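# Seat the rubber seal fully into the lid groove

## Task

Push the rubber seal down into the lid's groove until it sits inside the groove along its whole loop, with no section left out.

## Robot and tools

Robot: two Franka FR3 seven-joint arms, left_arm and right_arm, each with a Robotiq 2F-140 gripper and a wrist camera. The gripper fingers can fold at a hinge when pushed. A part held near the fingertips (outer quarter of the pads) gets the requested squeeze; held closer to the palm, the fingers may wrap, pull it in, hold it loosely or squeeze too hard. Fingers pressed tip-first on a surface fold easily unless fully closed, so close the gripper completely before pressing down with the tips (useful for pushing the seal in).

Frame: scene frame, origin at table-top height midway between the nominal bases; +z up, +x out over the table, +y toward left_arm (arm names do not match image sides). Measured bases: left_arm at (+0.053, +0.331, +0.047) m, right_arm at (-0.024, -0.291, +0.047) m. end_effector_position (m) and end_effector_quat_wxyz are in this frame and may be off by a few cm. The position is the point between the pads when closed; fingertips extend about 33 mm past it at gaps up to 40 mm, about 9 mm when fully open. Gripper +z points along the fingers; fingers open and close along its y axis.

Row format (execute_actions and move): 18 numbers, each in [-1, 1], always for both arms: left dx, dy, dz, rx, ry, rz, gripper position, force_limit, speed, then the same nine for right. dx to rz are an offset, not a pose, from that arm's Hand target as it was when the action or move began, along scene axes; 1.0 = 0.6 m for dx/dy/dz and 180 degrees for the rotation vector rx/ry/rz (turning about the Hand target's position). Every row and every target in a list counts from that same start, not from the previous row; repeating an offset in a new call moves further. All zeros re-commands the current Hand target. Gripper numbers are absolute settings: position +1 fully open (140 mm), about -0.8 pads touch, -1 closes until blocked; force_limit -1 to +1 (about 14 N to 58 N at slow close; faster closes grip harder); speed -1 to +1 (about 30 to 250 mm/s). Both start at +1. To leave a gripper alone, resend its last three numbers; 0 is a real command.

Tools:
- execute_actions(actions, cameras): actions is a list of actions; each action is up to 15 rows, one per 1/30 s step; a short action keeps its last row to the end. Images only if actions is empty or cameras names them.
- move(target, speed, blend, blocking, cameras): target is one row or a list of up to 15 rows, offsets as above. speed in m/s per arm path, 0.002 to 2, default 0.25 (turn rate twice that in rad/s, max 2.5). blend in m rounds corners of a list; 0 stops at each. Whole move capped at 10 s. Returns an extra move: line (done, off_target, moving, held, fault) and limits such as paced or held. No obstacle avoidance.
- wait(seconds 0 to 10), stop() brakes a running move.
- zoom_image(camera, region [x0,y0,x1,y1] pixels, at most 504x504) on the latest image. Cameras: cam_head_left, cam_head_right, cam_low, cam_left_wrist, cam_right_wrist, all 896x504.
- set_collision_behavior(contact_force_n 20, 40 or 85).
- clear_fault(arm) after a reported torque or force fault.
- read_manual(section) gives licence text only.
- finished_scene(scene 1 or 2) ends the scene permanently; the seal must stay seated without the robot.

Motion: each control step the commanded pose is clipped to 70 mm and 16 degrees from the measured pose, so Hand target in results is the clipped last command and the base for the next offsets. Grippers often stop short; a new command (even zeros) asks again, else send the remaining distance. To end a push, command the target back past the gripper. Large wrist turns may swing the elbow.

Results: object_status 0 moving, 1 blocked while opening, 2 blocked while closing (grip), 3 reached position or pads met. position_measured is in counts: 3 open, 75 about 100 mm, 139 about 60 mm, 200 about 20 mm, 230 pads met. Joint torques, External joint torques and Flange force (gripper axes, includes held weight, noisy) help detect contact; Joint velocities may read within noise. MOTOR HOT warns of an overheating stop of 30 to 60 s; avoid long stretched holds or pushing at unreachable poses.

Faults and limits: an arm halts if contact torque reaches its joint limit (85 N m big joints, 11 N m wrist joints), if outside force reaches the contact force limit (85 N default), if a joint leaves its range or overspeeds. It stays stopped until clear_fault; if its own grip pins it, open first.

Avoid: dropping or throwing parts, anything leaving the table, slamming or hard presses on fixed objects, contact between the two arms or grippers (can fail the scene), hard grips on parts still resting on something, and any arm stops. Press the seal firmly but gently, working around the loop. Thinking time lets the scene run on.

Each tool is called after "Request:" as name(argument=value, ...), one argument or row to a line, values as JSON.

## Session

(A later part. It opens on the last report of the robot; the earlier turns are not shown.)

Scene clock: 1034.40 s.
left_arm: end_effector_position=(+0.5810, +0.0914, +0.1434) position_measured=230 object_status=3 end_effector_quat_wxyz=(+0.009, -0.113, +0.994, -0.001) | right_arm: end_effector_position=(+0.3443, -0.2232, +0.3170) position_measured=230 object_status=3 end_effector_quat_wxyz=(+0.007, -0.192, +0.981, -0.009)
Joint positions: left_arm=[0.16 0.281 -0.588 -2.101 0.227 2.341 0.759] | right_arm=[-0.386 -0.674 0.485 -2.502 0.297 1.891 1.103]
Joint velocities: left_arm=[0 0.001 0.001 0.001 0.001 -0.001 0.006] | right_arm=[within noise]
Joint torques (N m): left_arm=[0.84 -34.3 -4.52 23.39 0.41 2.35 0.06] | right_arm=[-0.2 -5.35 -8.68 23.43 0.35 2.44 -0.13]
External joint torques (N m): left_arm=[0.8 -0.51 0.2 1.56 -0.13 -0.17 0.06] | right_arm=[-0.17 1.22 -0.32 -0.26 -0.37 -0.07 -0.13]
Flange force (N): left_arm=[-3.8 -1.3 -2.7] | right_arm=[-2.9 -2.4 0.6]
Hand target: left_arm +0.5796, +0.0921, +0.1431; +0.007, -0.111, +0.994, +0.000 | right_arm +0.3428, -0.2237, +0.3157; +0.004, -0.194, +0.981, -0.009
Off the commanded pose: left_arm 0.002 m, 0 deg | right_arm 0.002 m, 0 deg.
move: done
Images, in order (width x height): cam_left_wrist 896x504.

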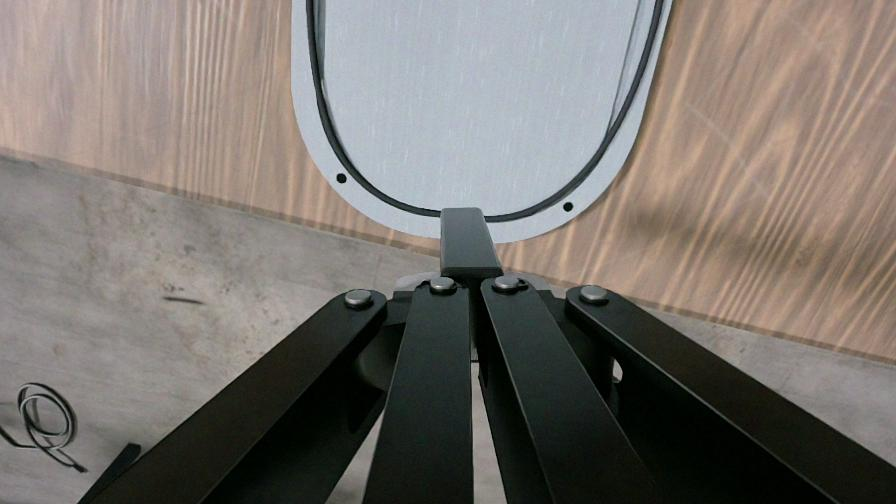

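Request:
move(
  target=[
    [-0.14,-0.02,0,0,0,0,-1,-1,-1,0,0,0,0,0,0,-1,-1,-1],
    [-0.14,-0.02,-0.186,0,0,0,-1,-1,-1,0,0,0,0,0,0,-1,-1,-1],
    [-0.34,-0.02,-0.19,0,0,0,-1,-1,-1,0,0,0,0,0,0,-1,-1,-1],
    [-0.34,-0.02,-0.13,0,0,0,-1,-1,-1,0,0,0,0,0,0,-1,-1,-1],
    [-0.28,-0.02,0.08,0,0,0,-1,-1,-1,0,0,0,0,0,0,-1,-1,-1],
  ],
  speed=[0.2,0.1,0.1,0.1,0.25],
  cameras=["cam_left_wrist"],
)

Scene clock: 1046.57 s.
left_arm: end_effector_position=(+0.4118, +0.0804, +0.1906) position_measured=230 object_status=3 end_effector_quat_wxyz=(+0.008, -0.115, +0.993, -0.001) | right_arm: end_effector_position=(+0.3443, -0.2232, +0.3170) position_measured=230 object_status=3 end_effector_quat_wxyz=(+0.007, -0.192, +0.981, -0.009)
Joint positions: left_arm=[-0.052 -0.272 -0.545 -2.544 -0.177 2.315 0.861] | right_arm=[-0.386 -0.674 0.485 -2.502 0.297 1.891 1.103]
Joint velocities: left_arm=[0 0 0 -0.001 -0.001 -0.002 0.006] | right_arm=[within noise]
Joint torques (N m): left_arm=[0.01 -17.47 4.92 24.34 0.63 2.4 0.13] | right_arm=[-0.21 -5.33 -8.63 23.46 0.34 2.45 -0.14]
External joint torques (N m): left_arm=[0.03 0.22 1.45 2.39 0.06 -0.11 0.13] | right_arm=[-0.17 1.22 -0.24 -0.28 -0.38 -0.07 -0.14]
Flange force (N): left_arm=[-6.1 -3.5 -3.6] | right_arm=[-3.0 -2.4 0.7]
Hand target: left_arm +0.4116, +0.0801, +0.1911; +0.007, -0.111, +0.994, +0.000 | right_arm +0.3428, -0.2237, +0.3157; +0.004, -0.194, +0.981, -0.009
Off the commanded pose: left_arm 0.001 m, 0 deg | right_arm 0.002 m, 0 deg.
move: done
Images, in order (width x height): cam_left_wrist 896x504.

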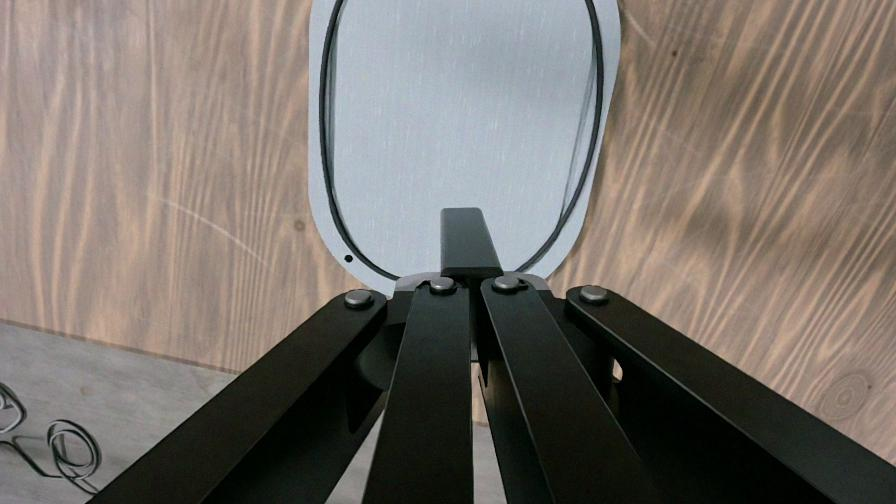

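Request:
move(
  target=[
    [-0.015,0.146,-0.1,0,0,0,-1,-1,-1,0,0,0,0,0,0,-1,-1,-1],
    [-0.015,0.146,-0.236,0,0,0,-1,-1,-1,0,0,0,0,0,0,-1,-1,-1],
  ],
  speed=0.15,
  cameras=["cam_left_wrist"],
)

Scene clock: 1055.00 s.
left_arm: end_effector_position=(+0.4010, +0.1680, +0.0496) position_measured=230 object_status=3 end_effector_quat_wxyz=(+0.006, -0.108, +0.994, +0.000) | right_arm: end_effector_position=(+0.3443, -0.2232, +0.3170) position_measured=230 object_status=3 end_effector_quat_wxyz=(+0.007, -0.192, +0.981, -0.009)
Joint positions: left_arm=[0.02 -0.009 -0.443 -2.787 0.01 2.789 0.904] | right_arm=[-0.386 -0.674 0.485 -2.502 0.297 1.891 1.103]
Joint velocities: left_arm=[0.001 -0.001 0.001 0 -0.001 0 -0.008] | right_arm=[within noise]
Joint torques (N m): left_arm=[0.83 -20.8 1.21 17.94 0.61 2.77 -0.24] | right_arm=[-0.19 -5.28 -8.68 23.48 0.34 2.43 -0.13]
External joint torques (N m): left_arm=[0.75 0.49 1.05 2.3 0.36 0.27 -0.24] | right_arm=[-0.22 1.32 -0.35 -0.32 -0.38 -0.09 -0.13]
Flange force (N): left_arm=[-9.2 -5.0 6.8] | right_arm=[-3.0 -2.6 0.7]
Hand target: left_arm +0.4026, +0.1677, +0.0495; +0.007, -0.111, +0.994, +0.000 | right_arm +0.3428, -0.2237, +0.3157; +0.004, -0.194, +0.981, -0.009
Off the commanded pose: left_arm 0.002 m, 0 deg | right_arm 0.002 m, 0 deg.
move: done
Images, in order (width x height): cam_left_wrist 896x504.

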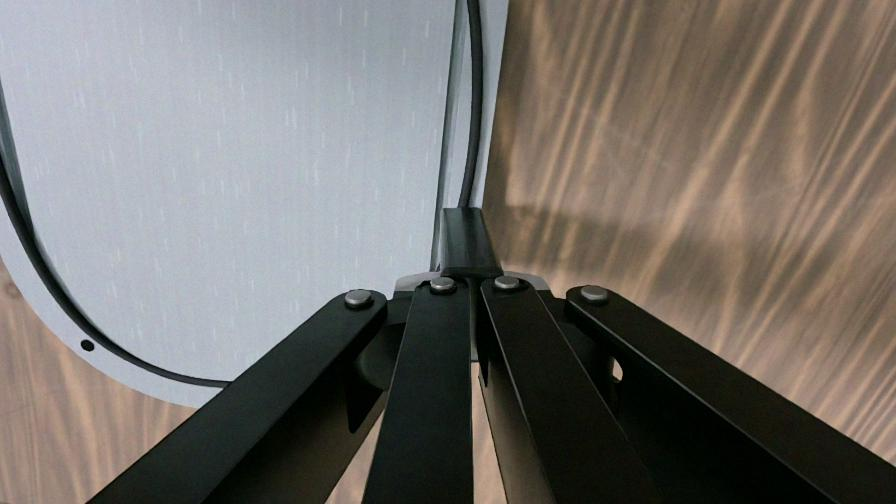

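Request:
move(
  target=[
    [0.034,0.001,-0.01,0,0,0,-1,-1,-1,0,0,0,0,0,0,-1,-1,-1],
    [0.028,0.001,-0.030,0,0,0,-1,-1,-1,0,0,0,0,0,0,-1,-1,-1],
    [0.028,-0.018,-0.036,0,0,0,-1,-1,-1,0,0,0,0,0,0,-1,-1,-1],
    [0.02,-0.016,-0.044,0,0,0,-1,-1,-1,0,0,0,0,0,0,-1,-1,-1],
    [0.045,-0.021,-0.01,0,0,0,-1,-1,-1,0,0,0,0,0,0,-1,-1,-1],
    [0.02,-0.02,0.1,0,0,0,-1,-1,-1,0,0,0,0,0,0,-1,-1,-1],
  ],
  speed=[0.1,0.06,0.06,0.06,0.08,0.15],
  cameras=["cam_left_wrist"],
)

Scene clock: 1066.07 s.
left_arm: end_effector_position=(+0.4157, +0.1553, +0.1092) position_measured=230 object_status=3 end_effector_quat_wxyz=(+0.008, -0.113, +0.994, +0.000) | right_arm: end_effector_position=(+0.3443, -0.2232, +0.3170) position_measured=230 object_status=3 end_effector_quat_wxyz=(+0.007, -0.192, +0.981, -0.009)
Joint positions: left_arm=[-0.046 -0.164 -0.41 -2.722 -0.107 2.583 0.964] | right_arm=[-0.386 -0.674 0.485 -2.502 0.297 1.891 1.103]
Joint velocities: left_arm=[0 0 -0.001 0 0.001 -0.001 0.006] | right_arm=[within noise]
Joint torques (N m): left_arm=[0.08 -20.33 2.7 20.44 0.23 2.35 0.16] | right_arm=[-0.25 -5.25 -8.7 23.45 0.35 2.43 -0.15]
External joint torques (N m): left_arm=[0.13 -0.64 1.33 1.51 -0.19 -0.16 0.16] | right_arm=[-0.29 1.23 -0.42 -0.23 -0.38 -0.08 -0.15]
Flange force (N): left_arm=[-2.9 0.6 -4.2] | right_arm=[-2.9 -2.8 0.4]
Hand target: left_arm +0.4146, +0.1557, +0.1095; +0.007, -0.111, +0.994, +0.000 | right_arm +0.3428, -0.2237, +0.3157; +0.004, -0.194, +0.981, -0.009
Off the commanded pose: left_arm 0.001 m, 0 deg | right_arm 0.002 m, 0 deg.
move: done
Images, in order (width x height): cam_left_wrist 896x504.

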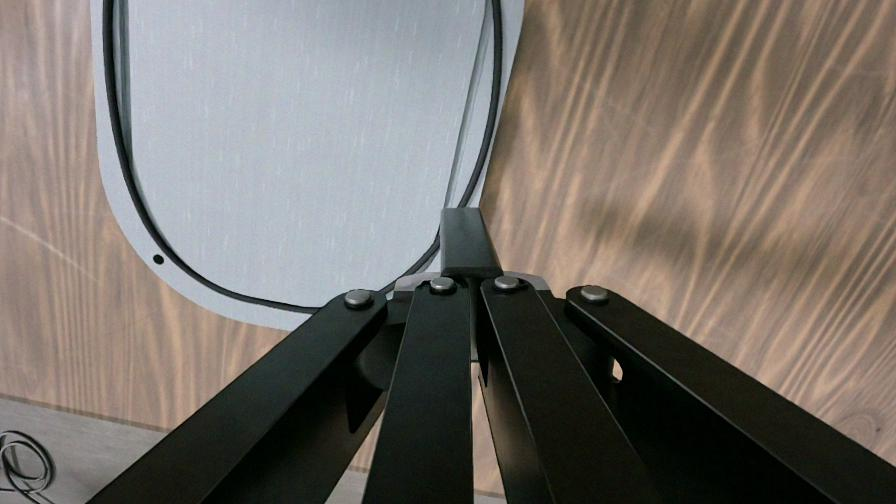

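Request:
move(
  target=[
    [-0.006,0.012,-0.1,0,0,0,-1,-1,-1,0,0,0,0,0,0,-1,-1,-1],
    [-0.008,0.012,-0.130,0,0,0,-1,-1,-1,0,0,0,0,0,0,-1,-1,-1],
    [-0.012,-0.007,-0.136,0,0,0,-1,-1,-1,0,0,0,0,0,0,-1,-1,-1],
    [-0.02,-0.003,-0.144,0,0,0,-1,-1,-1,0,0,0,0,0,0,-1,-1,-1],
    [0.008,-0.01,-0.11,0,0,0,-1,-1,-1,0,0,0,0,0,0,-1,-1,-1],
    [-0.02,-0.01,0.0,0,0,0,-1,-1,-1,0,0,0,0,0,0,-1,-1,-1],
  ],
  speed=[0.12,0.06,0.06,0.06,0.08,0.15],
  cameras=["cam_left_wrist"],
)

Scene clock: 1081.40 s.
left_arm: end_effector_position=(+0.4037, +0.1493, +0.1092) position_measured=230 object_status=3 end_effector_quat_wxyz=(+0.008, -0.113, +0.994, +0.000) | right_arm: end_effector_position=(+0.3443, -0.2232, +0.3170) position_measured=230 object_status=3 end_effector_quat_wxyz=(+0.007, -0.192, +0.981, -0.009)
Joint positions: left_arm=[-0.098 -0.186 -0.388 -2.746 -0.116 2.585 0.943] | right_arm=[-0.386 -0.674 0.485 -2.502 0.297 1.891 1.103]
Joint velocities: left_arm=[0.001 0 0.001 0.001 0 -0.001 0.006] | right_arm=[within noise]
Joint torques (N m): left_arm=[0.04 -19.68 2.79 20.44 0.26 2.39 0.14] | right_arm=[-0.19 -5.3 -8.63 23.5 0.36 2.44 -0.11]
External joint torques (N m): left_arm=[0.06 -0.71 1.35 1.65 -0.15 -0.1 0.14] | right_arm=[-0.17 1.21 -0.3 -0.18 -0.36 -0.07 -0.11]
Flange force (N): left_arm=[-3.0 0.4 -4.3] | right_arm=[-3.1 -2.4 0.4]
Hand target: left_arm +0.4026, +0.1497, +0.1095; +0.007, -0.111, +0.994, +0.000 | right_arm +0.3428, -0.2237, +0.3157; +0.004, -0.194, +0.981, -0.009
Off the commanded pose: left_arm 0.001 m, 0 deg | right_arm 0.002 m, 0 deg.
move: done
Images, in order (width x height): cam_left_wrist 896x504.

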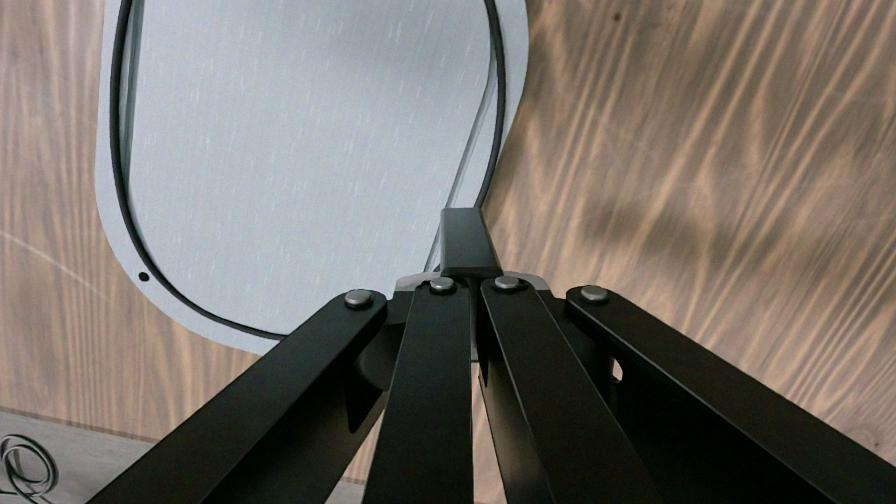

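Request:
move(
  target=[
    [-0.085,0.017,-0.1,0,0,0,-1,-1,-1,0,0,0,0,0,0,-1,-1,-1],
    [-0.09,0.017,-0.130,0,0,0,-1,-1,-1,0,0,0,0,0,0,-1,-1,-1],
    [-0.096,-0.001,-0.134,0,0,0,-1,-1,-1,0,0,0,0,0,0,-1,-1,-1],
    [-0.106,0.004,-0.144,0,0,0,-1,-1,-1,0,0,0,0,0,0,-1,-1,-1],
    [-0.075,-0.004,-0.11,0,0,0,-1,-1,-1,0,0,0,0,0,0,-1,-1,-1],
    [-0.04,-0.0,0.0,0,0,0,-1,-1,-1,0,0,0,0,0,0,-1,-1,-1],
  ],
  speed=[0.15,0.06,0.06,0.06,0.08,0.15],
  cameras=["cam_left_wrist"],
)

Scene clock: 1093.43 s.
left_arm: end_effector_position=(+0.3781, +0.1501, +0.1082) position_measured=230 object_status=3 end_effector_quat_wxyz=(+0.007, -0.115, +0.993, +0.000) | right_arm: end_effector_position=(+0.3443, -0.2232, +0.3170) position_measured=230 object_status=3 end_effector_quat_wxyz=(+0.007, -0.192, +0.981, -0.009)
Joint positions: left_arm=[-0.137 -0.252 -0.391 -2.813 -0.165 2.585 0.945] | right_arm=[-0.386 -0.674 0.485 -2.502 0.297 1.891 1.103]
Joint velocities: left_arm=[-0.001 0 0.001 0 0 -0.002 0.004] | right_arm=[within noise]
Joint torques (N m): left_arm=[0.05 -17.32 3.19 20.76 0.51 2.36 0.2] | right_arm=[-0.2 -5.29 -8.64 23.5 0.33 2.44 -0.09]
External joint torques (N m): left_arm=[0.05 -0.52 1.34 2.06 0.1 -0.14 0.2] | right_arm=[-0.21 1.36 -0.29 -0.31 -0.39 -0.08 -0.09]
Flange force (N): left_arm=[-4.6 -0.7 -4.1] | right_arm=[-3.4 -2.5 0.7]
Hand target: left_arm +0.3786, +0.1497, +0.1095; +0.007, -0.111, +0.994, +0.000 | right_arm +0.3428, -0.2237, +0.3157; +0.004, -0.194, +0.981, -0.009
Off the commanded pose: left_arm 0.001 m, 0 deg | right_arm 0.002 m, 0 deg.
move: done
Images, in order (width x height): cam_left_wrist 896x504.

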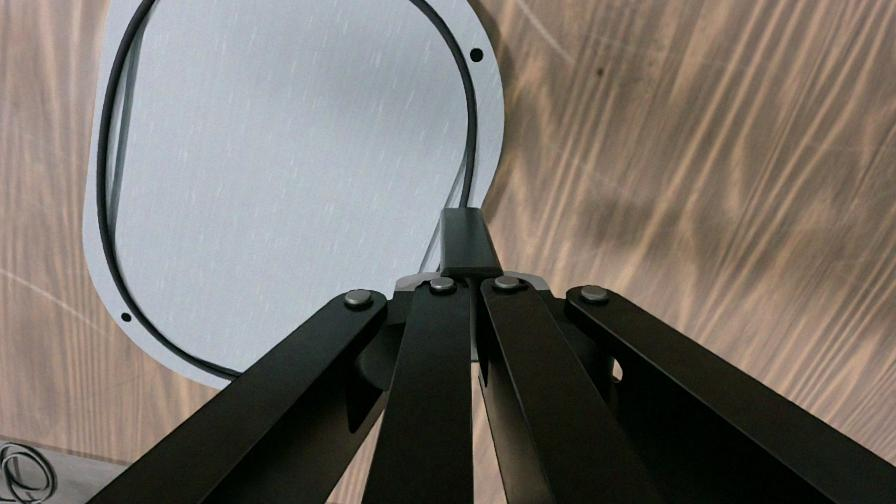

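Request:
move(
  target=[
    [-0.013,0.005,-0.08,0,0,-0.115,-1,-1,-1,0,0,0,0,0,0,-1,-1,-1],
  ],
  cameras=["cam_left_wrist"],
)

Scene clock: 1102.60 s.
left_arm: end_effector_position=(+0.3716, +0.1527, +0.0627) position_measured=230 object_status=3 end_effector_quat_wxyz=(+0.008, +0.067, +0.998, -0.001) | right_arm: end_effector_position=(+0.3443, -0.2232, +0.3170) position_measured=230 object_status=3 end_effector_quat_wxyz=(+0.007, -0.192, +0.981, -0.009)
Joint positions: left_arm=[-0.186 -0.108 -0.33 -2.852 -0.079 2.763 1.246] | right_arm=[-0.386 -0.674 0.485 -2.502 0.297 1.891 1.103]
Joint velocities: left_arm=[0 0 0.001 0 0 0 0.007] | right_arm=[within noise]
Joint torques (N m): left_arm=[0.04 -18.82 1.97 17.57 0.09 2.77 0.15] | right_arm=[-0.23 -5.28 -8.64 23.49 0.35 2.44 -0.08]
External joint torques (N m): left_arm=[0.05 0.54 1.32 1.49 -0.21 0.28 0.15] | right_arm=[-0.21 1.31 -0.26 -0.28 -0.37 -0.08 -0.08]
Flange force (N): left_arm=[-5.4 0.5 1.9] | right_arm=[-3.3 -2.4 0.7]
Hand target: left_arm +0.3708, +0.1527, +0.0615; +0.007, +0.069, +0.998, -0.002 | right_arm +0.3428, -0.2237, +0.3157; +0.004, -0.194, +0.981, -0.009
Off the commanded pose: left_arm 0.001 m, 0 deg | right_arm 0.002 m, 0 deg.
move: done
Images, in order (width x height): cam_left_wrist 896x504.

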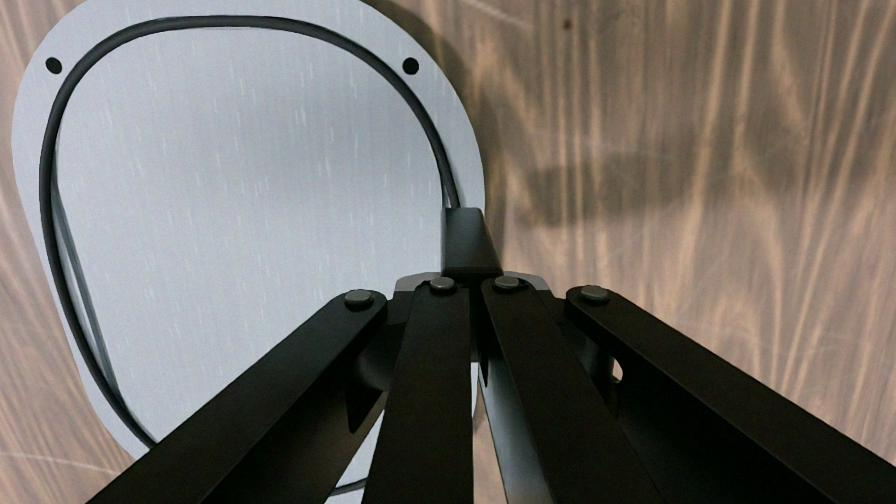

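Request:
move(
  target=[
    [-0.004,0.003,-0.028,0,0,0,-1,-1,-1,0,0,0,0,0,0,-1,-1,-1],
    [-0.012,0.003,-0.050,0,0,0,-1,-1,-1,0,0,0,0,0,0,-1,-1,-1],
    [-0.020,-0.016,-0.055,0,0,0,-1,-1,-1,0,0,0,0,0,0,-1,-1,-1],
    [-0.030,-0.013,-0.065,0,0,0,-1,-1,-1,0,0,0,0,0,0,-1,-1,-1],
    [0.005,-0.02,-0.03,0,0,0,-1,-1,-1,0,0,0,0,0,0,-1,-1,-1],
    [0.02,-0.012,0.0,0,0,0,-1,-1,-1,0,0,0,0,0,0,-1,-1,-1],
  ],
  speed=[0.1,0.05,0.05,0.06,0.08,0.1],
  cameras=["cam_left_wrist"],
)

Scene clock: 1113.80 s.
left_arm: end_effector_position=(+0.3820, +0.1459, +0.0602) position_measured=230 object_status=3 end_effector_quat_wxyz=(+0.007, +0.067, +0.998, -0.001) | right_arm: end_effector_position=(+0.3443, -0.2232, +0.3170) position_measured=230 object_status=3 end_effector_quat_wxyz=(+0.007, -0.192, +0.981, -0.009)
Joint positions: left_arm=[-0.178 -0.066 -0.33 -2.812 -0.047 2.762 1.223] | right_arm=[-0.386 -0.674 0.485 -2.502 0.297 1.891 1.103]
Joint velocities: left_arm=[0 0 0 -0.001 0.001 -0.001 0.005] | right_arm=[within noise]
Joint torques (N m): left_arm=[0.07 -21.51 1.69 18.17 0.1 2.31 0.1] | right_arm=[-0.2 -5.27 -8.67 23.46 0.34 2.43 -0.18]
External joint torques (N m): left_arm=[0.08 -0.82 1.28 2.1 -0.2 -0.17 0.1] | right_arm=[-0.18 1.22 -0.33 -0.21 -0.38 -0.08 -0.18]
Flange force (N): left_arm=[-4.5 0.6 -4.4] | right_arm=[-3.0 -2.6 0.4]
Hand target: left_arm +0.3828, +0.1455, +0.0615; +0.007, +0.069, +0.998, -0.002 | right_arm +0.3428, -0.2237, +0.3157; +0.004, -0.194, +0.981, -0.009
Off the commanded pose: left_arm 0.002 m, 0 deg | right_arm 0.002 m, 0 deg.
move: done
Images, in order (width x height): cam_left_wrist 896x504.

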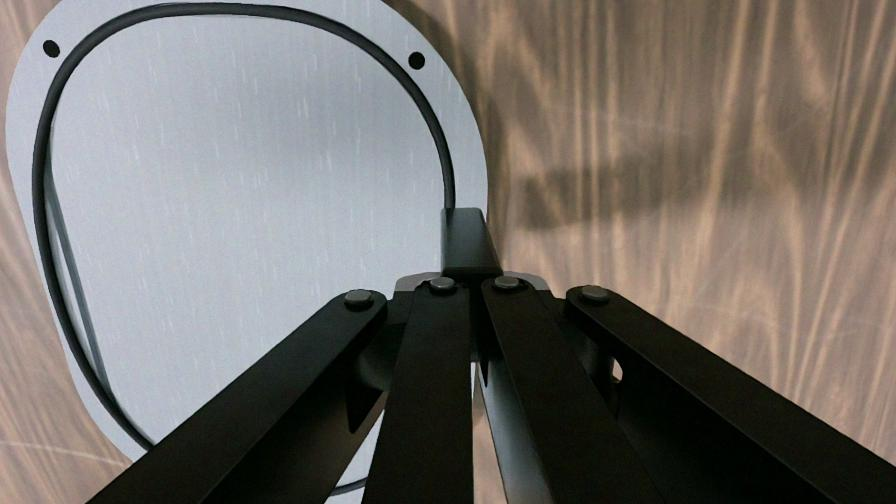

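Request:
move(
  target=[
    [0.006,-0.002,-0.028,0,0,0,-1,-1,-1,0,0,0,0,0,0,-1,-1,-1],
    [-0.002,-0.002,-0.050,0,0,0,-1,-1,-1,0,0,0,0,0,0,-1,-1,-1],
    [-0.010,-0.018,-0.055,0,0,0,-1,-1,-1,0,0,0,0,0,0,-1,-1,-1],
    [-0.020,-0.015,-0.065,0,0,0,-1,-1,-1,0,0,0,0,0,0,-1,-1,-1],
    [0.015,-0.02,-0.03,0,0,0,-1,-1,-1,0,0,0,0,0,0,-1,-1,-1],
    [0.06,-0.012,0.0,0,0,0,-1,-1,-1,0,0,0,0,0,0,-1,-1,-1],
  ],
  speed=[0.1,0.05,0.05,0.06,0.08,0.1],
  cameras=["cam_left_wrist"],
)

Scene clock: 1125.90 s.
left_arm: end_effector_position=(+0.4177, +0.1379, +0.0605) position_measured=230 object_status=3 end_effector_quat_wxyz=(+0.007, +0.068, +0.998, -0.001) | right_arm: end_effector_position=(+0.3443, -0.2232, +0.3170) position_measured=230 object_status=3 end_effector_quat_wxyz=(+0.007, -0.192, +0.981, -0.009)
Joint positions: left_arm=[-0.154 0.02 -0.312 -2.702 0.025 2.736 1.2] | right_arm=[-0.386 -0.674 0.485 -2.502 0.297 1.891 1.103]
Joint velocities: left_arm=[0 0 0 0 0.001 0 0.007] | right_arm=[within noise]
Joint torques (N m): left_arm=[0.87 -24.34 0.89 18.97 0.11 2.35 0.12] | right_arm=[-0.16 -5.29 -8.66 23.41 0.34 2.45 -0.14]
External joint torques (N m): left_arm=[0.83 0 0.98 2.15 -0.2 -0.17 0.12] | right_arm=[-0.19 1.26 -0.37 -0.32 -0.39 -0.07 -0.14]
Flange force (N): left_arm=[-7.3 0.0 -0.6] | right_arm=[-2.8 -2.6 0.7]
Hand target: left_arm +0.4188, +0.1383, +0.0615; +0.007, +0.069, +0.998, -0.002 | right_arm +0.3428, -0.2237, +0.3157; +0.004, -0.194, +0.981, -0.009
Off the commanded pose: left_arm 0.002 m, 0 deg | right_arm 0.002 m, 0 deg.
move: done
Images, in order (width x height): cam_left_wrist 896x504.

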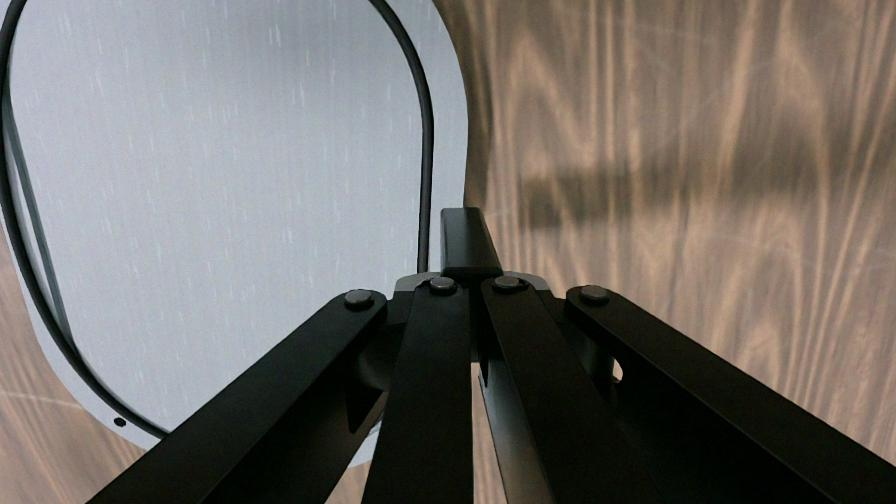

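Request:
move(
  target=[
    [-0.06,-0.23,0.08,0,0,0,-1,-1,-1,0,0,0,0,0,0,-1,-1,-1],
  ],
  cameras=["cam_left_wrist"],
)

Scene clock: 1132.00 s.
left_arm: end_effector_position=(+0.3838, +0.0007, +0.1102) position_measured=230 object_status=3 end_effector_quat_wxyz=(+0.009, +0.070, +0.997, -0.003) | right_arm: end_effector_position=(+0.3443, -0.2232, +0.3170) position_measured=230 object_status=3 end_effector_quat_wxyz=(+0.007, -0.192, +0.981, -0.009)
Joint positions: left_arm=[-0.305 0.016 -0.462 -2.518 0.025 2.549 0.906] | right_arm=[-0.386 -0.674 0.485 -2.502 0.297 1.891 1.103]
Joint velocities: left_arm=[0.001 0 0.001 0 0 0 -0.004] | right_arm=[within noise]
Joint torques (N m): left_arm=[0.07 -25.03 0.27 21.93 0.8 2.37 -0.19] | right_arm=[-0.2 -5.28 -8.63 23.49 0.34 2.43 -0.12]
External joint torques (N m): left_arm=[-0.02 0.48 0.37 2.22 0.37 -0.16 -0.19] | right_arm=[-0.14 1.26 -0.21 -0.23 -0.37 -0.09 -0.12]
Flange force (N): left_arm=[-7.9 -6.1 1.3] | right_arm=[-3.2 -2.3 0.5]
Hand target: left_arm +0.3828, +0.0003, +0.1095; +0.007, +0.069, +0.998, -0.002 | right_arm +0.3428, -0.2237, +0.3157; +0.004, -0.194, +0.981, -0.009
Off the commanded pose: left_arm 0.001 m, 0 deg | right_arm 0.002 m, 0 deg.
move: done
Images, in order (width x height): cam_left_wrist 896x504.

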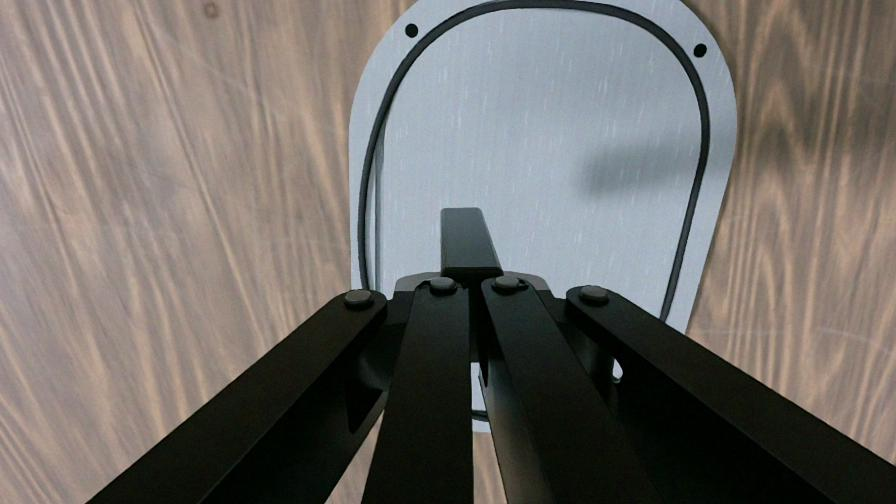

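Request:
move(
  target=[
    [-0.038,-0.067,-0.06,0,0,0,-1,-1,-1,0,0,0,0,0,0,-1,-1,-1],
    [-0.038,-0.067,-0.105,0,0,0,-1,-1,-1,0,0,0,0,0,0,-1,-1,-1],
    [-0.044,-0.067,-0.130,0,0,0,-1,-1,-1,0,0,0,0,0,0,-1,-1,-1],
    [-0.05,-0.049,-0.135,0,0,0,-1,-1,-1,0,0,0,0,0,0,-1,-1,-1],
    [-0.06,-0.048,-0.145,0,0,0,-1,-1,-1,0,0,0,0,0,0,-1,-1,-1],
    [-0.03,-0.053,-0.11,0,0,0,-1,-1,-1,0,0,0,0,0,0,-1,-1,-1],
    [0,-0.03,0,0,0,0,-1,-1,-1,0,0,0,0,0,0,-1,-1,-1],
  ],
  speed=[0.12,0.1,0.05,0.05,0.06,0.08,0.12],
  cameras=["cam_left_wrist"],
)

Scene clock: 1146.70 s.
left_arm: end_effector_position=(+0.3823, -0.0177, +0.1082) position_measured=230 object_status=3 end_effector_quat_wxyz=(+0.007, +0.067, +0.998, -0.001) | right_arm: end_effector_position=(+0.3443, -0.2232, +0.3170) position_measured=230 object_status=3 end_effector_quat_wxyz=(+0.007, -0.192, +0.981, -0.009)
Joint positions: left_arm=[-0.357 0.057 -0.438 -2.474 0.057 2.538 0.846] | right_arm=[-0.386 -0.674 0.485 -2.502 0.297 1.891 1.103]
Joint velocities: left_arm=[0 0 0 0.002 0 -0.001 0.005] | right_arm=[within noise]
Joint torques (N m): left_arm=[0.77 -27.65 -0.09 21.69 0.23 2.36 0.1] | right_arm=[-0.18 -5.31 -8.66 23.48 0.34 2.43 -0.07]
External joint torques (N m): left_arm=[0.72 -0.57 0.5 1.95 -0.2 -0.15 0.1] | right_arm=[-0.17 1.21 -0.32 -0.19 -0.38 -0.08 -0.07]
Flange force (N): left_arm=[-4.6 -1.7 -3.0] | right_arm=[-3.1 -2.4 0.4]
Hand target: left_arm +0.3828, -0.0177, +0.1095; +0.007, +0.069, +0.998, -0.002 | right_arm +0.3428, -0.2237, +0.3157; +0.004, -0.194, +0.981, -0.009
Off the commanded pose: left_arm 0.001 m, 0 deg | right_arm 0.002 m, 0 deg.
move: done
Images, in order (width x height): cam_left_wrist 896x504.

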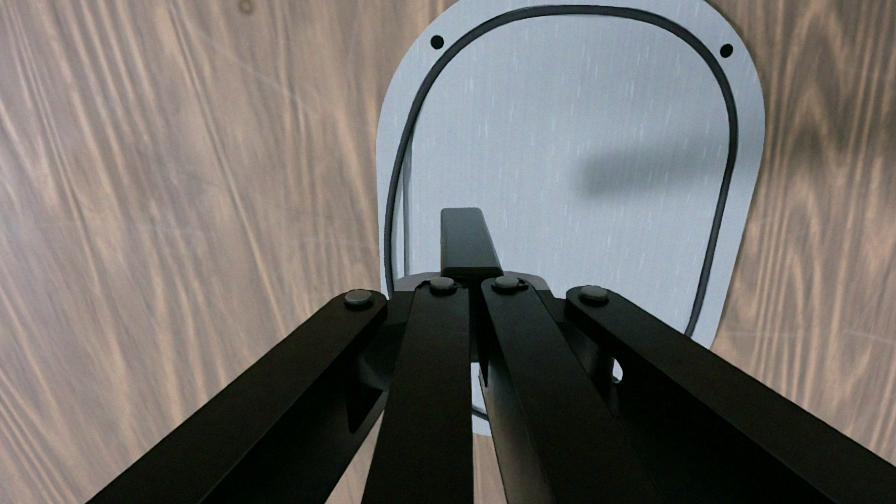

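Request:
move(
  target=[
    [-0.028,-0.053,-0.06,0,0,0,-1,-1,-1,0,0,0,0,0,0,-1,-1,-1],
    [-0.028,-0.053,-0.105,0,0,0,-1,-1,-1,0,0,0,0,0,0,-1,-1,-1],
    [-0.034,-0.053,-0.132,0,0,0,-1,-1,-1,0,0,0,0,0,0,-1,-1,-1],
    [-0.04,-0.03,-0.138,0,0,0,-1,-1,-1,0,0,0,0,0,0,-1,-1,-1],
    [-0.05,-0.028,-0.147,0,0,0,-1,-1,-1,0,0,0,0,0,0,-1,-1,-1],
  ],
  speed=[0.12,0.1,0.05,0.05,0.06],
  cameras=["cam_left_wrist"],
)

Scene clock: 1156.37 s.
left_arm: end_effector_position=(+0.3704, -0.0474, +0.0403) position_measured=230 object_status=3 end_effector_quat_wxyz=(+0.027, +0.069, +0.997, -0.016) | right_arm: end_effector_position=(+0.3443, -0.2232, +0.3170) position_measured=230 object_status=3 end_effector_quat_wxyz=(+0.007, -0.192, +0.981, -0.009)
Joint positions: left_arm=[-0.494 0.249 -0.333 -2.477 0.258 2.764 0.64] | right_arm=[-0.386 -0.674 0.485 -2.502 0.297 1.891 1.103]
Joint velocities: left_arm=[-0.001 0.001 0.002 0 0.001 0.003 -0.006] | right_arm=[within noise]
Joint torques (N m): left_arm=[-2.01 -16.08 -1.25 9.49 0.5 0.97 -0.33] | right_arm=[-0.16 -5.36 -8.6 23.49 0.35 2.43 -0.12]
External joint torques (N m): left_arm=[-2.02 15.35 0.96 -7.46 0.22 -1.67 -0.32] | right_arm=[-0.2 1.24 -0.31 -0.28 -0.37 -0.09 -0.12]
Flange force (N): left_arm=[-3.0 -9.7 42.2] | right_arm=[-2.9 -2.5 0.6]
Hand target: left_arm +0.3528, -0.0345, +0.0213; +0.007, +0.069, +0.998, -0.002 | right_arm +0.3428, -0.2237, +0.3157; +0.004, -0.194, +0.981, -0.009
Off the commanded pose: left_arm 0.029 m, 3 deg | right_arm 0.002 m, 0 deg.
move: off_target (left_arm)
Images, in order (width x height): cam_left_wrist 896x504.

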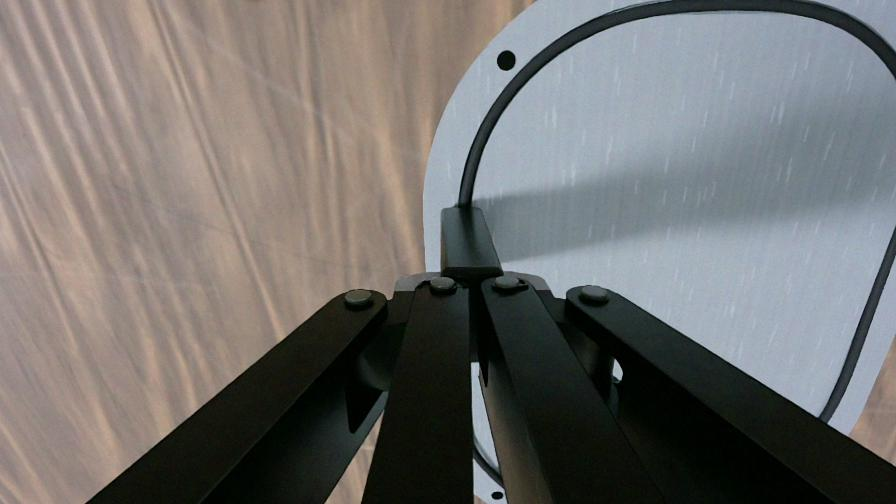

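Request:
move(
  target=[
    [0,0,-0.008,0,0,0,-1,-1,-1,0,0,0,0,0,0,-1,-1,-1],
    [0.028,-0.018,0.018,0,0,0,-1,-1,-1,0,0,0,0,0,0,-1,-1,-1],
    [0.045,-0.018,0.06,0,0,0,-1,-1,-1,0,0,0,0,0,0,-1,-1,-1],
  ],
  speed=0.06,
  cameras=["cam_left_wrist"],
)

Scene clock: 1166.70 s.
left_arm: end_effector_position=(+0.3790, -0.0451, +0.0561) position_measured=230 object_status=3 end_effector_quat_wxyz=(+0.007, +0.067, +0.998, -0.001) | right_arm: end_effector_position=(+0.3443, -0.2232, +0.3170) position_measured=230 object_status=3 end_effector_quat_wxyz=(+0.007, -0.192, +0.981, -0.009)
Joint positions: left_arm=[-0.444 0.238 -0.376 -2.418 0.199 2.644 0.702] | right_arm=[-0.386 -0.674 0.485 -2.502 0.297 1.891 1.103]
Joint velocities: left_arm=[0 0 -0.001 0 0 -0.002 0.006] | right_arm=[within noise]
Joint torques (N m): left_arm=[0.84 -32.14 -2.13 20.27 0.23 2.4 0.07] | right_arm=[-0.21 -5.36 -8.64 23.43 0.34 2.43 -0.15]
External joint torques (N m): left_arm=[0.86 -0.42 0.29 2.26 -0.12 -0.12 0.07] | right_arm=[-0.26 1.33 -0.33 -0.4 -0.38 -0.1 -0.15]
Flange force (N): left_arm=[-5.9 -3.1 -1.7] | right_arm=[-2.9 -2.7 0.8]
Hand target: left_arm +0.3798, -0.0453, +0.0573; +0.007, +0.069, +0.998, -0.002 | right_arm +0.3428, -0.2237, +0.3157; +0.004, -0.194, +0.981, -0.009
Off the commanded pose: left_arm 0.002 m, 0 deg | right_arm 0.002 m, 0 deg.
move: done
Images, in order (width x height): cam_left_wrist 896x504.

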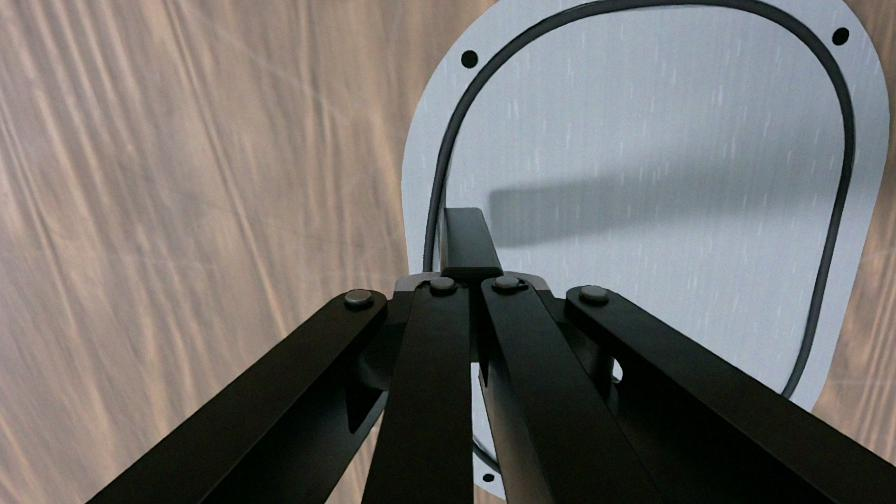

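Request:
move(
  target=[
    [-0.012,-0.021,-0.02,0,0,0,-1,-1,-1,0,0,0,0,0,0,-1,-1,-1],
    [-0.022,-0.021,-0.045,0,0,0,-1,-1,-1,0,0,0,0,0,0,-1,-1,-1],
    [-0.030,0.0,-0.051,0,0,0,-1,-1,-1,0,0,0,0,0,0,-1,-1,-1],
    [-0.040,0.0,-0.068,0,0,0,-1,-1,-1,0,0,0,0,0,0,-1,-1,-1],
    [-0.008,-0.015,-0.025,0,0,0,-1,-1,-1,0,0,0,0,0,0,-1,-1,-1],
    [0.025,-0.012,0,0,0,0,-1,-1,-1,0,0,0,0,0,0,-1,-1,-1],
  ],
  speed=[0.12,0.05,0.05,0.06,0.08,0.12],
  cameras=["cam_left_wrist"],
)

Scene clock: 1177.10 s.
left_arm: end_effector_position=(+0.3942, -0.0524, +0.0565) position_measured=230 object_status=3 end_effector_quat_wxyz=(+0.008, +0.067, +0.998, -0.002) | right_arm: end_effector_position=(+0.3443, -0.2232, +0.3170) position_measured=230 object_status=3 end_effector_quat_wxyz=(+0.007, -0.192, +0.981, -0.009)
Joint positions: left_arm=[-0.449 0.271 -0.361 -2.365 0.208 2.623 0.709] | right_arm=[-0.386 -0.674 0.485 -2.502 0.297 1.891 1.103]
Joint velocities: left_arm=[0 0.002 -0.001 0 0.001 -0.002 0.005] | right_arm=[within noise]
Joint torques (N m): left_arm=[0.92 -33.71 -2.35 20.74 0.45 2.4 0.17] | right_arm=[-0.13 -5.31 -8.61 23.46 0.35 2.44 -0.09]
External joint torques (N m): left_arm=[0.88 -0.68 0.27 2.53 0.08 -0.09 0.17] | right_arm=[-0.13 1.33 -0.26 -0.3 -0.37 -0.08 -0.08]
Flange force (N): left_arm=[-6.5 -3.3 -1.9] | right_arm=[-3.3 -2.4 0.7]
Hand target: left_arm +0.3948, -0.0525, +0.0573; +0.007, +0.069, +0.998, -0.002 | right_arm +0.3428, -0.2237, +0.3157; +0.004, -0.194, +0.981, -0.009
Off the commanded pose: left_arm 0.001 m, 0 deg | right_arm 0.002 m, 0 deg.
move: done
Images, in order (width x height): cam_left_wrist 896x504.

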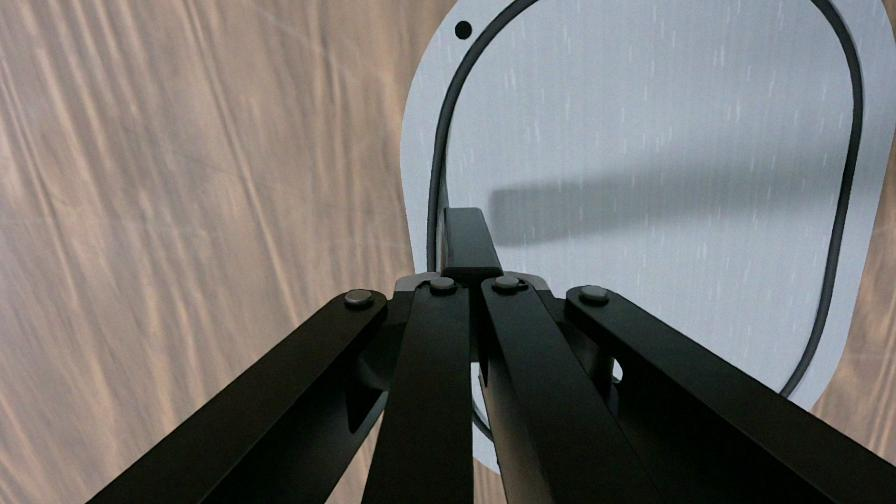

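Request:
move(
  target=[
    [-0.005,-0.022,-0.02,0,0,0,-1,-1,-1,0,0,0,0,0,0,-1,-1,-1],
    [-0.015,-0.022,-0.046,0,0,0,-1,-1,-1,0,0,0,0,0,0,-1,-1,-1],
    [-0.023,0.004,-0.053,0,0,0,-1,-1,-1,0,0,0,0,0,0,-1,-1,-1],
    [-0.033,0.004,-0.070,0,0,0,-1,-1,-1,0,0,0,0,0,0,-1,-1,-1],
    [-0.001,-0.015,-0.025,0,0,0,-1,-1,-1,0,0,0,0,0,0,-1,-1,-1],
    [0.025,-0.012,0.03,0,0,0,-1,-1,-1,0,0,0,0,0,0,-1,-1,-1],
  ],
  speed=[0.12,0.05,0.05,0.06,0.08,0.12],
  cameras=["cam_left_wrist"],
)

Scene clock: 1189.73 s.
left_arm: end_effector_position=(+0.4096, -0.0598, +0.0747) position_measured=230 object_status=3 end_effector_quat_wxyz=(+0.008, +0.067, +0.998, -0.002) | right_arm: end_effector_position=(+0.3443, -0.2232, +0.3170) position_measured=230 object_status=3 end_effector_quat_wxyz=(+0.007, -0.192, +0.981, -0.009)
Joint positions: left_arm=[-0.442 0.262 -0.364 -2.311 0.185 2.563 0.739] | right_arm=[-0.386 -0.674 0.485 -2.502 0.297 1.891 1.103]
Joint velocities: left_arm=[0 0 0 0 0 -0.001 0.007] | right_arm=[within noise]
Joint torques (N m): left_arm=[0.9 -34.35 -2.29 21.34 0.33 2.38 0.1] | right_arm=[-0.19 -5.29 -8.59 23.46 0.34 2.45 -0.12]
External joint torques (N m): left_arm=[0.94 -0.38 0.4 2.02 -0.08 -0.15 0.1] | right_arm=[-0.23 1.28 -0.32 -0.27 -0.39 -0.07 -0.11]
Flange force (N): left_arm=[-5.7 -2.6 -1.7] | right_arm=[-3.1 -2.6 0.6]
Hand target: left_arm +0.4098, -0.0597, +0.0753; +0.007, +0.069, +0.998, -0.002 | right_arm +0.3428, -0.2237, +0.3157; +0.004, -0.194, +0.981, -0.009
Off the commanded pose: left_arm 0.001 m, 0 deg | right_arm 0.002 m, 0 deg.
move: done
Images, in order (width x height): cam_left_wrist 896x504.

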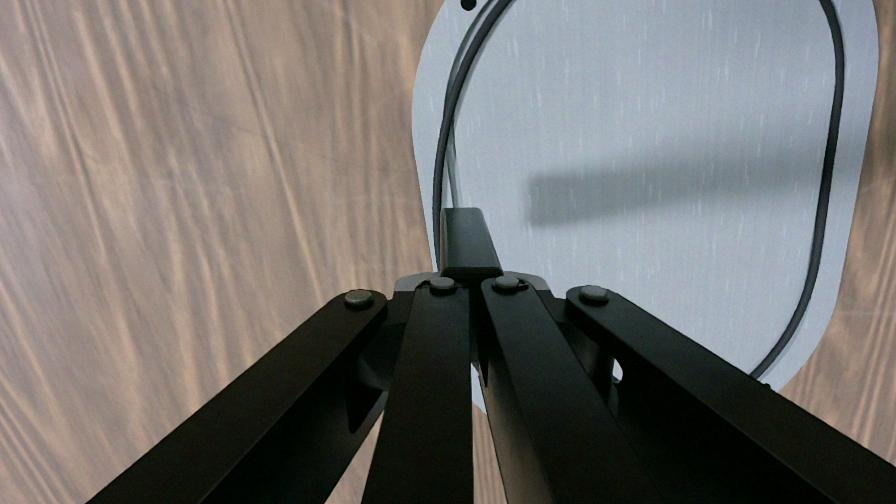

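Request:
move(
  target=[
    [-0.1,0.12,0.5,0,0,0,-1,-1,-1,0,0,0,0,0,0,-1,-1,-1],
  ],
  speed=0.35,
  cameras=["cam_left_wrist"],
)

Scene clock: 1196.47 s.
left_arm: end_effector_position=(+0.3504, +0.0116, +0.3757) position_measured=230 object_status=3 end_effector_quat_wxyz=(+0.009, +0.066, +0.998, -0.003) | right_arm: end_effector_position=(+0.3443, -0.2232, +0.3170) position_measured=230 object_status=3 end_effector_quat_wxyz=(+0.007, -0.192, +0.981, -0.009)
Joint positions: left_arm=[-0.454 -0.428 -0.296 -2.214 -0.119 1.818 0.987] | right_arm=[-0.386 -0.674 0.485 -2.502 0.297 1.891 1.103]
Joint velocities: left_arm=[0.001 0 0.001 -0.001 0 -0.004 0.005] | right_arm=[within noise]
Joint torques (N m): left_arm=[0.05 -16 4.67 26.27 0.8 2.32 0.16] | right_arm=[-0.2 -5.28 -8.62 23.51 0.36 2.43 -0.12]
External joint torques (N m): left_arm=[0.02 0.46 1.3 1.81 0.04 -0.19 0.16] | right_arm=[-0.22 1.3 -0.31 -0.25 -0.36 -0.09 -0.12]
Flange force (N): left_arm=[-5.5 -1.9 -5.1] | right_arm=[-3.2 -2.6 0.5]
Hand target: left_arm +0.3498, +0.0123, +0.3753; +0.007, +0.069, +0.998, -0.002 | right_arm +0.3428, -0.2237, +0.3157; +0.004, -0.194, +0.981, -0.009
Off the commanded pose: left_arm 0.001 m, 0 deg | right_arm 0.002 m, 0 deg.
move: done
Images, in order (width x height): cam_left_wrist 896x504.

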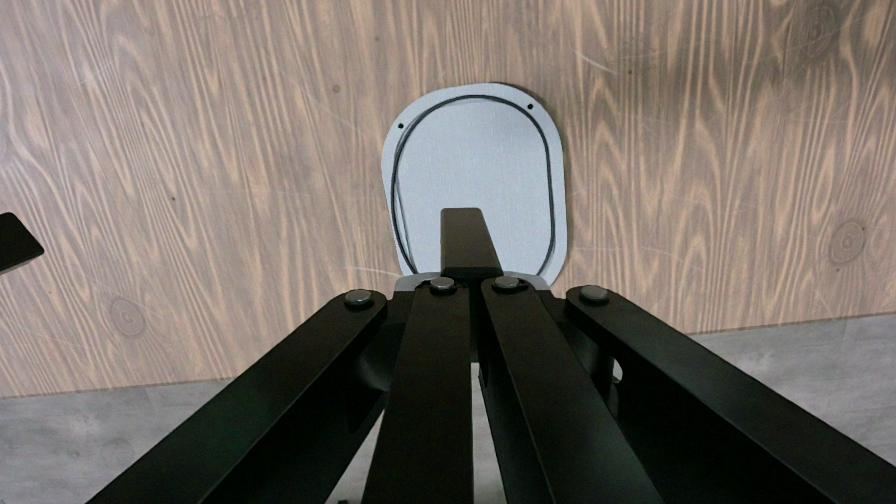

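Request:
move(
  target=[
    [-0.02,-0.068,-0.5,0,0,0,-1,-1,-1,0,0,0,0,0,0,-1,-1,-1],
  ],
  speed=0.35,
  cameras=["cam_left_wrist"],
)

Scene clock: 1203.87 s.
left_arm: end_effector_position=(+0.3371, -0.0271, +0.0755) position_measured=230 object_status=3 end_effector_quat_wxyz=(+0.006, +0.071, +0.997, -0.001) | right_arm: end_effector_position=(+0.3443, -0.2232, +0.3170) position_measured=230 object_status=3 end_effector_quat_wxyz=(+0.007, -0.192, +0.981, -0.009)
Joint positions: left_arm=[-0.468 0.088 -0.407 -2.553 0.089 2.641 0.744] | right_arm=[-0.386 -0.674 0.485 -2.502 0.297 1.891 1.103]
Joint velocities: left_arm=[0 -0.001 0 -0.002 0 0.001 -0.007] | right_arm=[within noise]
Joint torques (N m): left_arm=[0.03 -26.53 0.31 20.47 0.72 2.78 -0.25] | right_arm=[-0.21 -5.32 -8.67 23.51 0.36 2.44 -0.09]
External joint torques (N m): left_arm=[0.09 0.38 1.26 2.36 0.36 0.27 -0.25] | right_arm=[-0.23 1.28 -0.34 -0.24 -0.36 -0.08 -0.09]
Flange force (N): left_arm=[-7.6 -6.5 4.0] | right_arm=[-3.2 -2.5 0.5]
Hand target: left_arm +0.3378, -0.0285, +0.0753; +0.007, +0.069, +0.998, -0.002 | right_arm +0.3428, -0.2237, +0.3157; +0.004, -0.194, +0.981, -0.009
Off the commanded pose: left_arm 0.002 m, 0 deg | right_arm 0.002 m, 0 deg.
move: done
Images, in order (width x height): cam_left_wrist 896x504.

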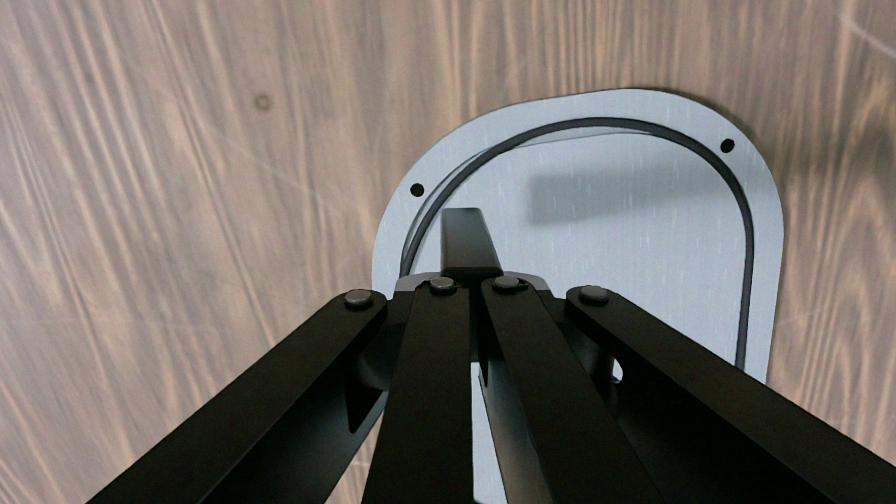

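Request:
move(
  target=[
    [-0.011,-0.005,-0.048,0,0,0,-1,-1,-1,0,0,0,0,0,0,-1,-1,-1],
    [-0.014,-0.005,-0.073,0,0,0,-1,-1,-1,0,0,0,0,0,0,-1,-1,-1],
    [-0.032,-0.019,-0.080,0,0,0,-1,-1,-1,0,0,0,0,0,0,-1,-1,-1],
    [-0.042,-0.017,-0.095,0,0,0,-1,-1,-1,0,0,0,0,0,0,-1,-1,-1],
    [-0.022,-0.02,-0.055,0,0,0,-1,-1,-1,0,0,0,0,0,0,-1,-1,-1],
    [-0.02,0,0,0,0,0,-1,-1,-1,0,0,0,0,0,0,-1,-1,-1],
  ],
  speed=[0.12,0.05,0.05,0.06,0.08,0.12],
  cameras=["cam_left_wrist"],
)

Scene clock: 1216.63 s.
left_arm: end_effector_position=(+0.3261, -0.0296, +0.0748) position_measured=230 object_status=3 end_effector_quat_wxyz=(+0.008, +0.067, +0.998, -0.002) | right_arm: end_effector_position=(+0.3443, -0.2232, +0.3170) position_measured=230 object_status=3 end_effector_quat_wxyz=(+0.007, -0.192, +0.981, -0.009)
Joint positions: left_arm=[-0.508 0.075 -0.39 -2.574 0.08 2.655 0.72] | right_arm=[-0.386 -0.674 0.485 -2.502 0.297 1.891 1.103]
Joint velocities: left_arm=[0 0.001 0.001 -0.001 -0.001 0 0.005] | right_arm=[within noise]
Joint torques (N m): left_arm=[0.83 -27.49 -0.39 19.62 0.14 2.37 0.12] | right_arm=[-0.24 -5.3 -8.69 23.49 0.33 2.44 -0.1]
External joint torques (N m): left_arm=[0.91 -1 0.4 1.66 -0.21 -0.15 0.12] | right_arm=[-0.21 1.25 -0.34 -0.18 -0.39 -0.06 -0.1]
Flange force (N): left_arm=[-3.2 -0.5 -4.1] | right_arm=[-3.2 -2.6 0.4]
Hand target: left_arm +0.3258, -0.0285, +0.0753; +0.007, +0.069, +0.998, -0.002 | right_arm +0.3428, -0.2237, +0.3157; +0.004, -0.194, +0.981, -0.009
Off the commanded pose: left_arm 0.001 m, 0 deg | right_arm 0.002 m, 0 deg.
move: done
Images, in order (width x height): cam_left_wrist 896x504.

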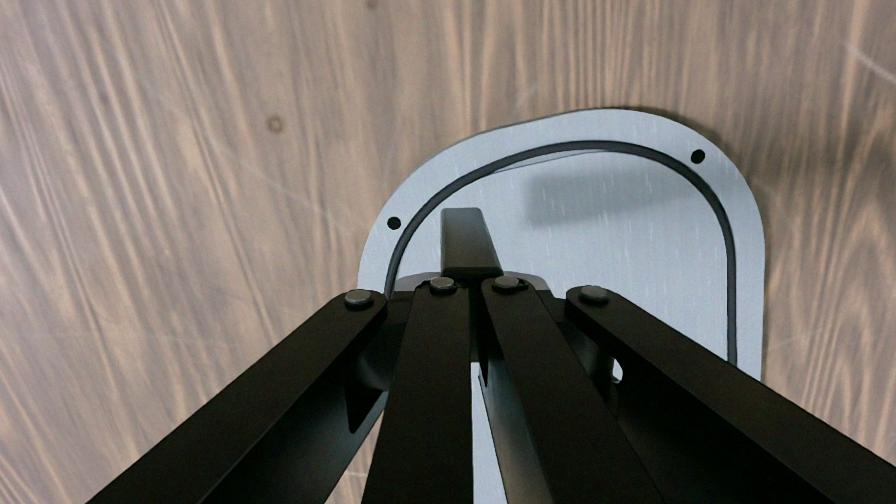

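Request:
move(
  target=[
    [-0.033,0.067,-0.048,0,0,0,-1,-1,-1,0,0,0,0,0,0,-1,-1,-1],
    [-0.041,0.067,-0.073,0,0,0,-1,-1,-1,0,0,0,0,0,0,-1,-1,-1],
    [-0.028,0.065,-0.080,0,0,0,-1,-1,-1,0,0,0,0,0,0,-1,-1,-1],
    [-0.036,0.068,-0.095,0,0,0,-1,-1,-1,0,0,0,0,0,0,-1,-1,-1],
    [-0.02,0.064,-0.055,0,0,0,-1,-1,-1,0,0,0,0,0,0,-1,-1,-1],
    [0.07,0.02,0.2,0,0,0,-1,-1,-1,0,0,0,0,0,0,-1,-1,-1],
  ],
  speed=[0.12,0.05,0.05,0.06,0.08,0.2],
  cameras=["cam_left_wrist"],
)

Scene clock: 1228.33 s.
left_arm: end_effector_position=(+0.3685, -0.0162, +0.1953) position_measured=230 object_status=3 end_effector_quat_wxyz=(+0.009, +0.067, +0.998, -0.002) | right_arm: end_effector_position=(+0.3443, -0.2232, +0.3170) position_measured=230 object_status=3 end_effector_quat_wxyz=(+0.007, -0.192, +0.981, -0.009)
Joint positions: left_arm=[-0.486 -0.159 -0.332 -2.445 -0.056 2.309 0.909] | right_arm=[-0.386 -0.674 0.485 -2.502 0.297 1.891 1.103]
Joint velocities: left_arm=[0.001 -0.002 -0.002 0 0 -0.002 0.004] | right_arm=[within noise]
Joint torques (N m): left_arm=[0.13 -23.53 2.53 24.76 0.46 2.39 0.09] | right_arm=[-0.23 -5.35 -8.63 23.5 0.35 2.45 -0.1]
External joint torques (N m): left_arm=[0.14 -0.07 1.23 2.38 -0.11 -0.13 0.09] | right_arm=[-0.22 1.26 -0.27 -0.23 -0.37 -0.07 -0.09]
Flange force (N): left_arm=[-6.4 -3.1 -3.4] | right_arm=[-3.2 -2.4 0.6]
Hand target: left_arm +0.3678, -0.0165, +0.1953; +0.007, +0.069, +0.998, -0.002 | right_arm +0.3428, -0.2237, +0.3157; +0.004, -0.194, +0.981, -0.009
Off the commanded pose: left_arm 0.001 m, 0 deg | right_arm 0.002 m, 0 deg.
move: done
Images, in order (width x height): cam_left_wrist 896x504.

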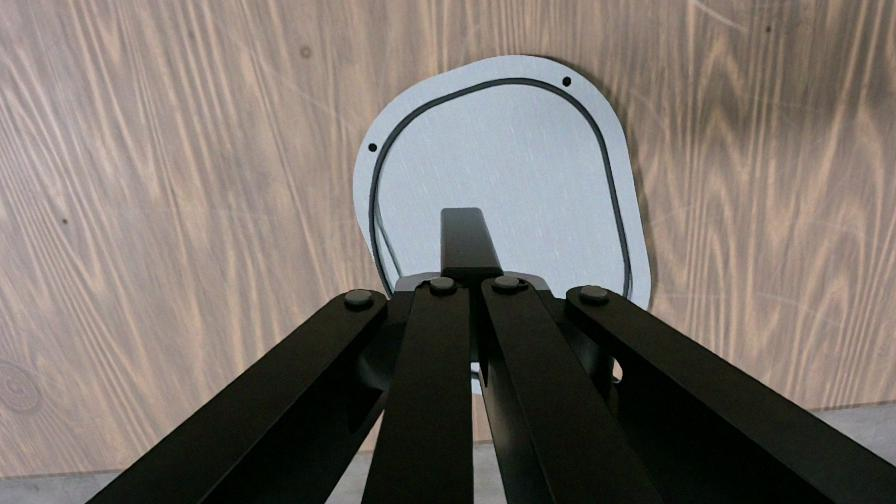

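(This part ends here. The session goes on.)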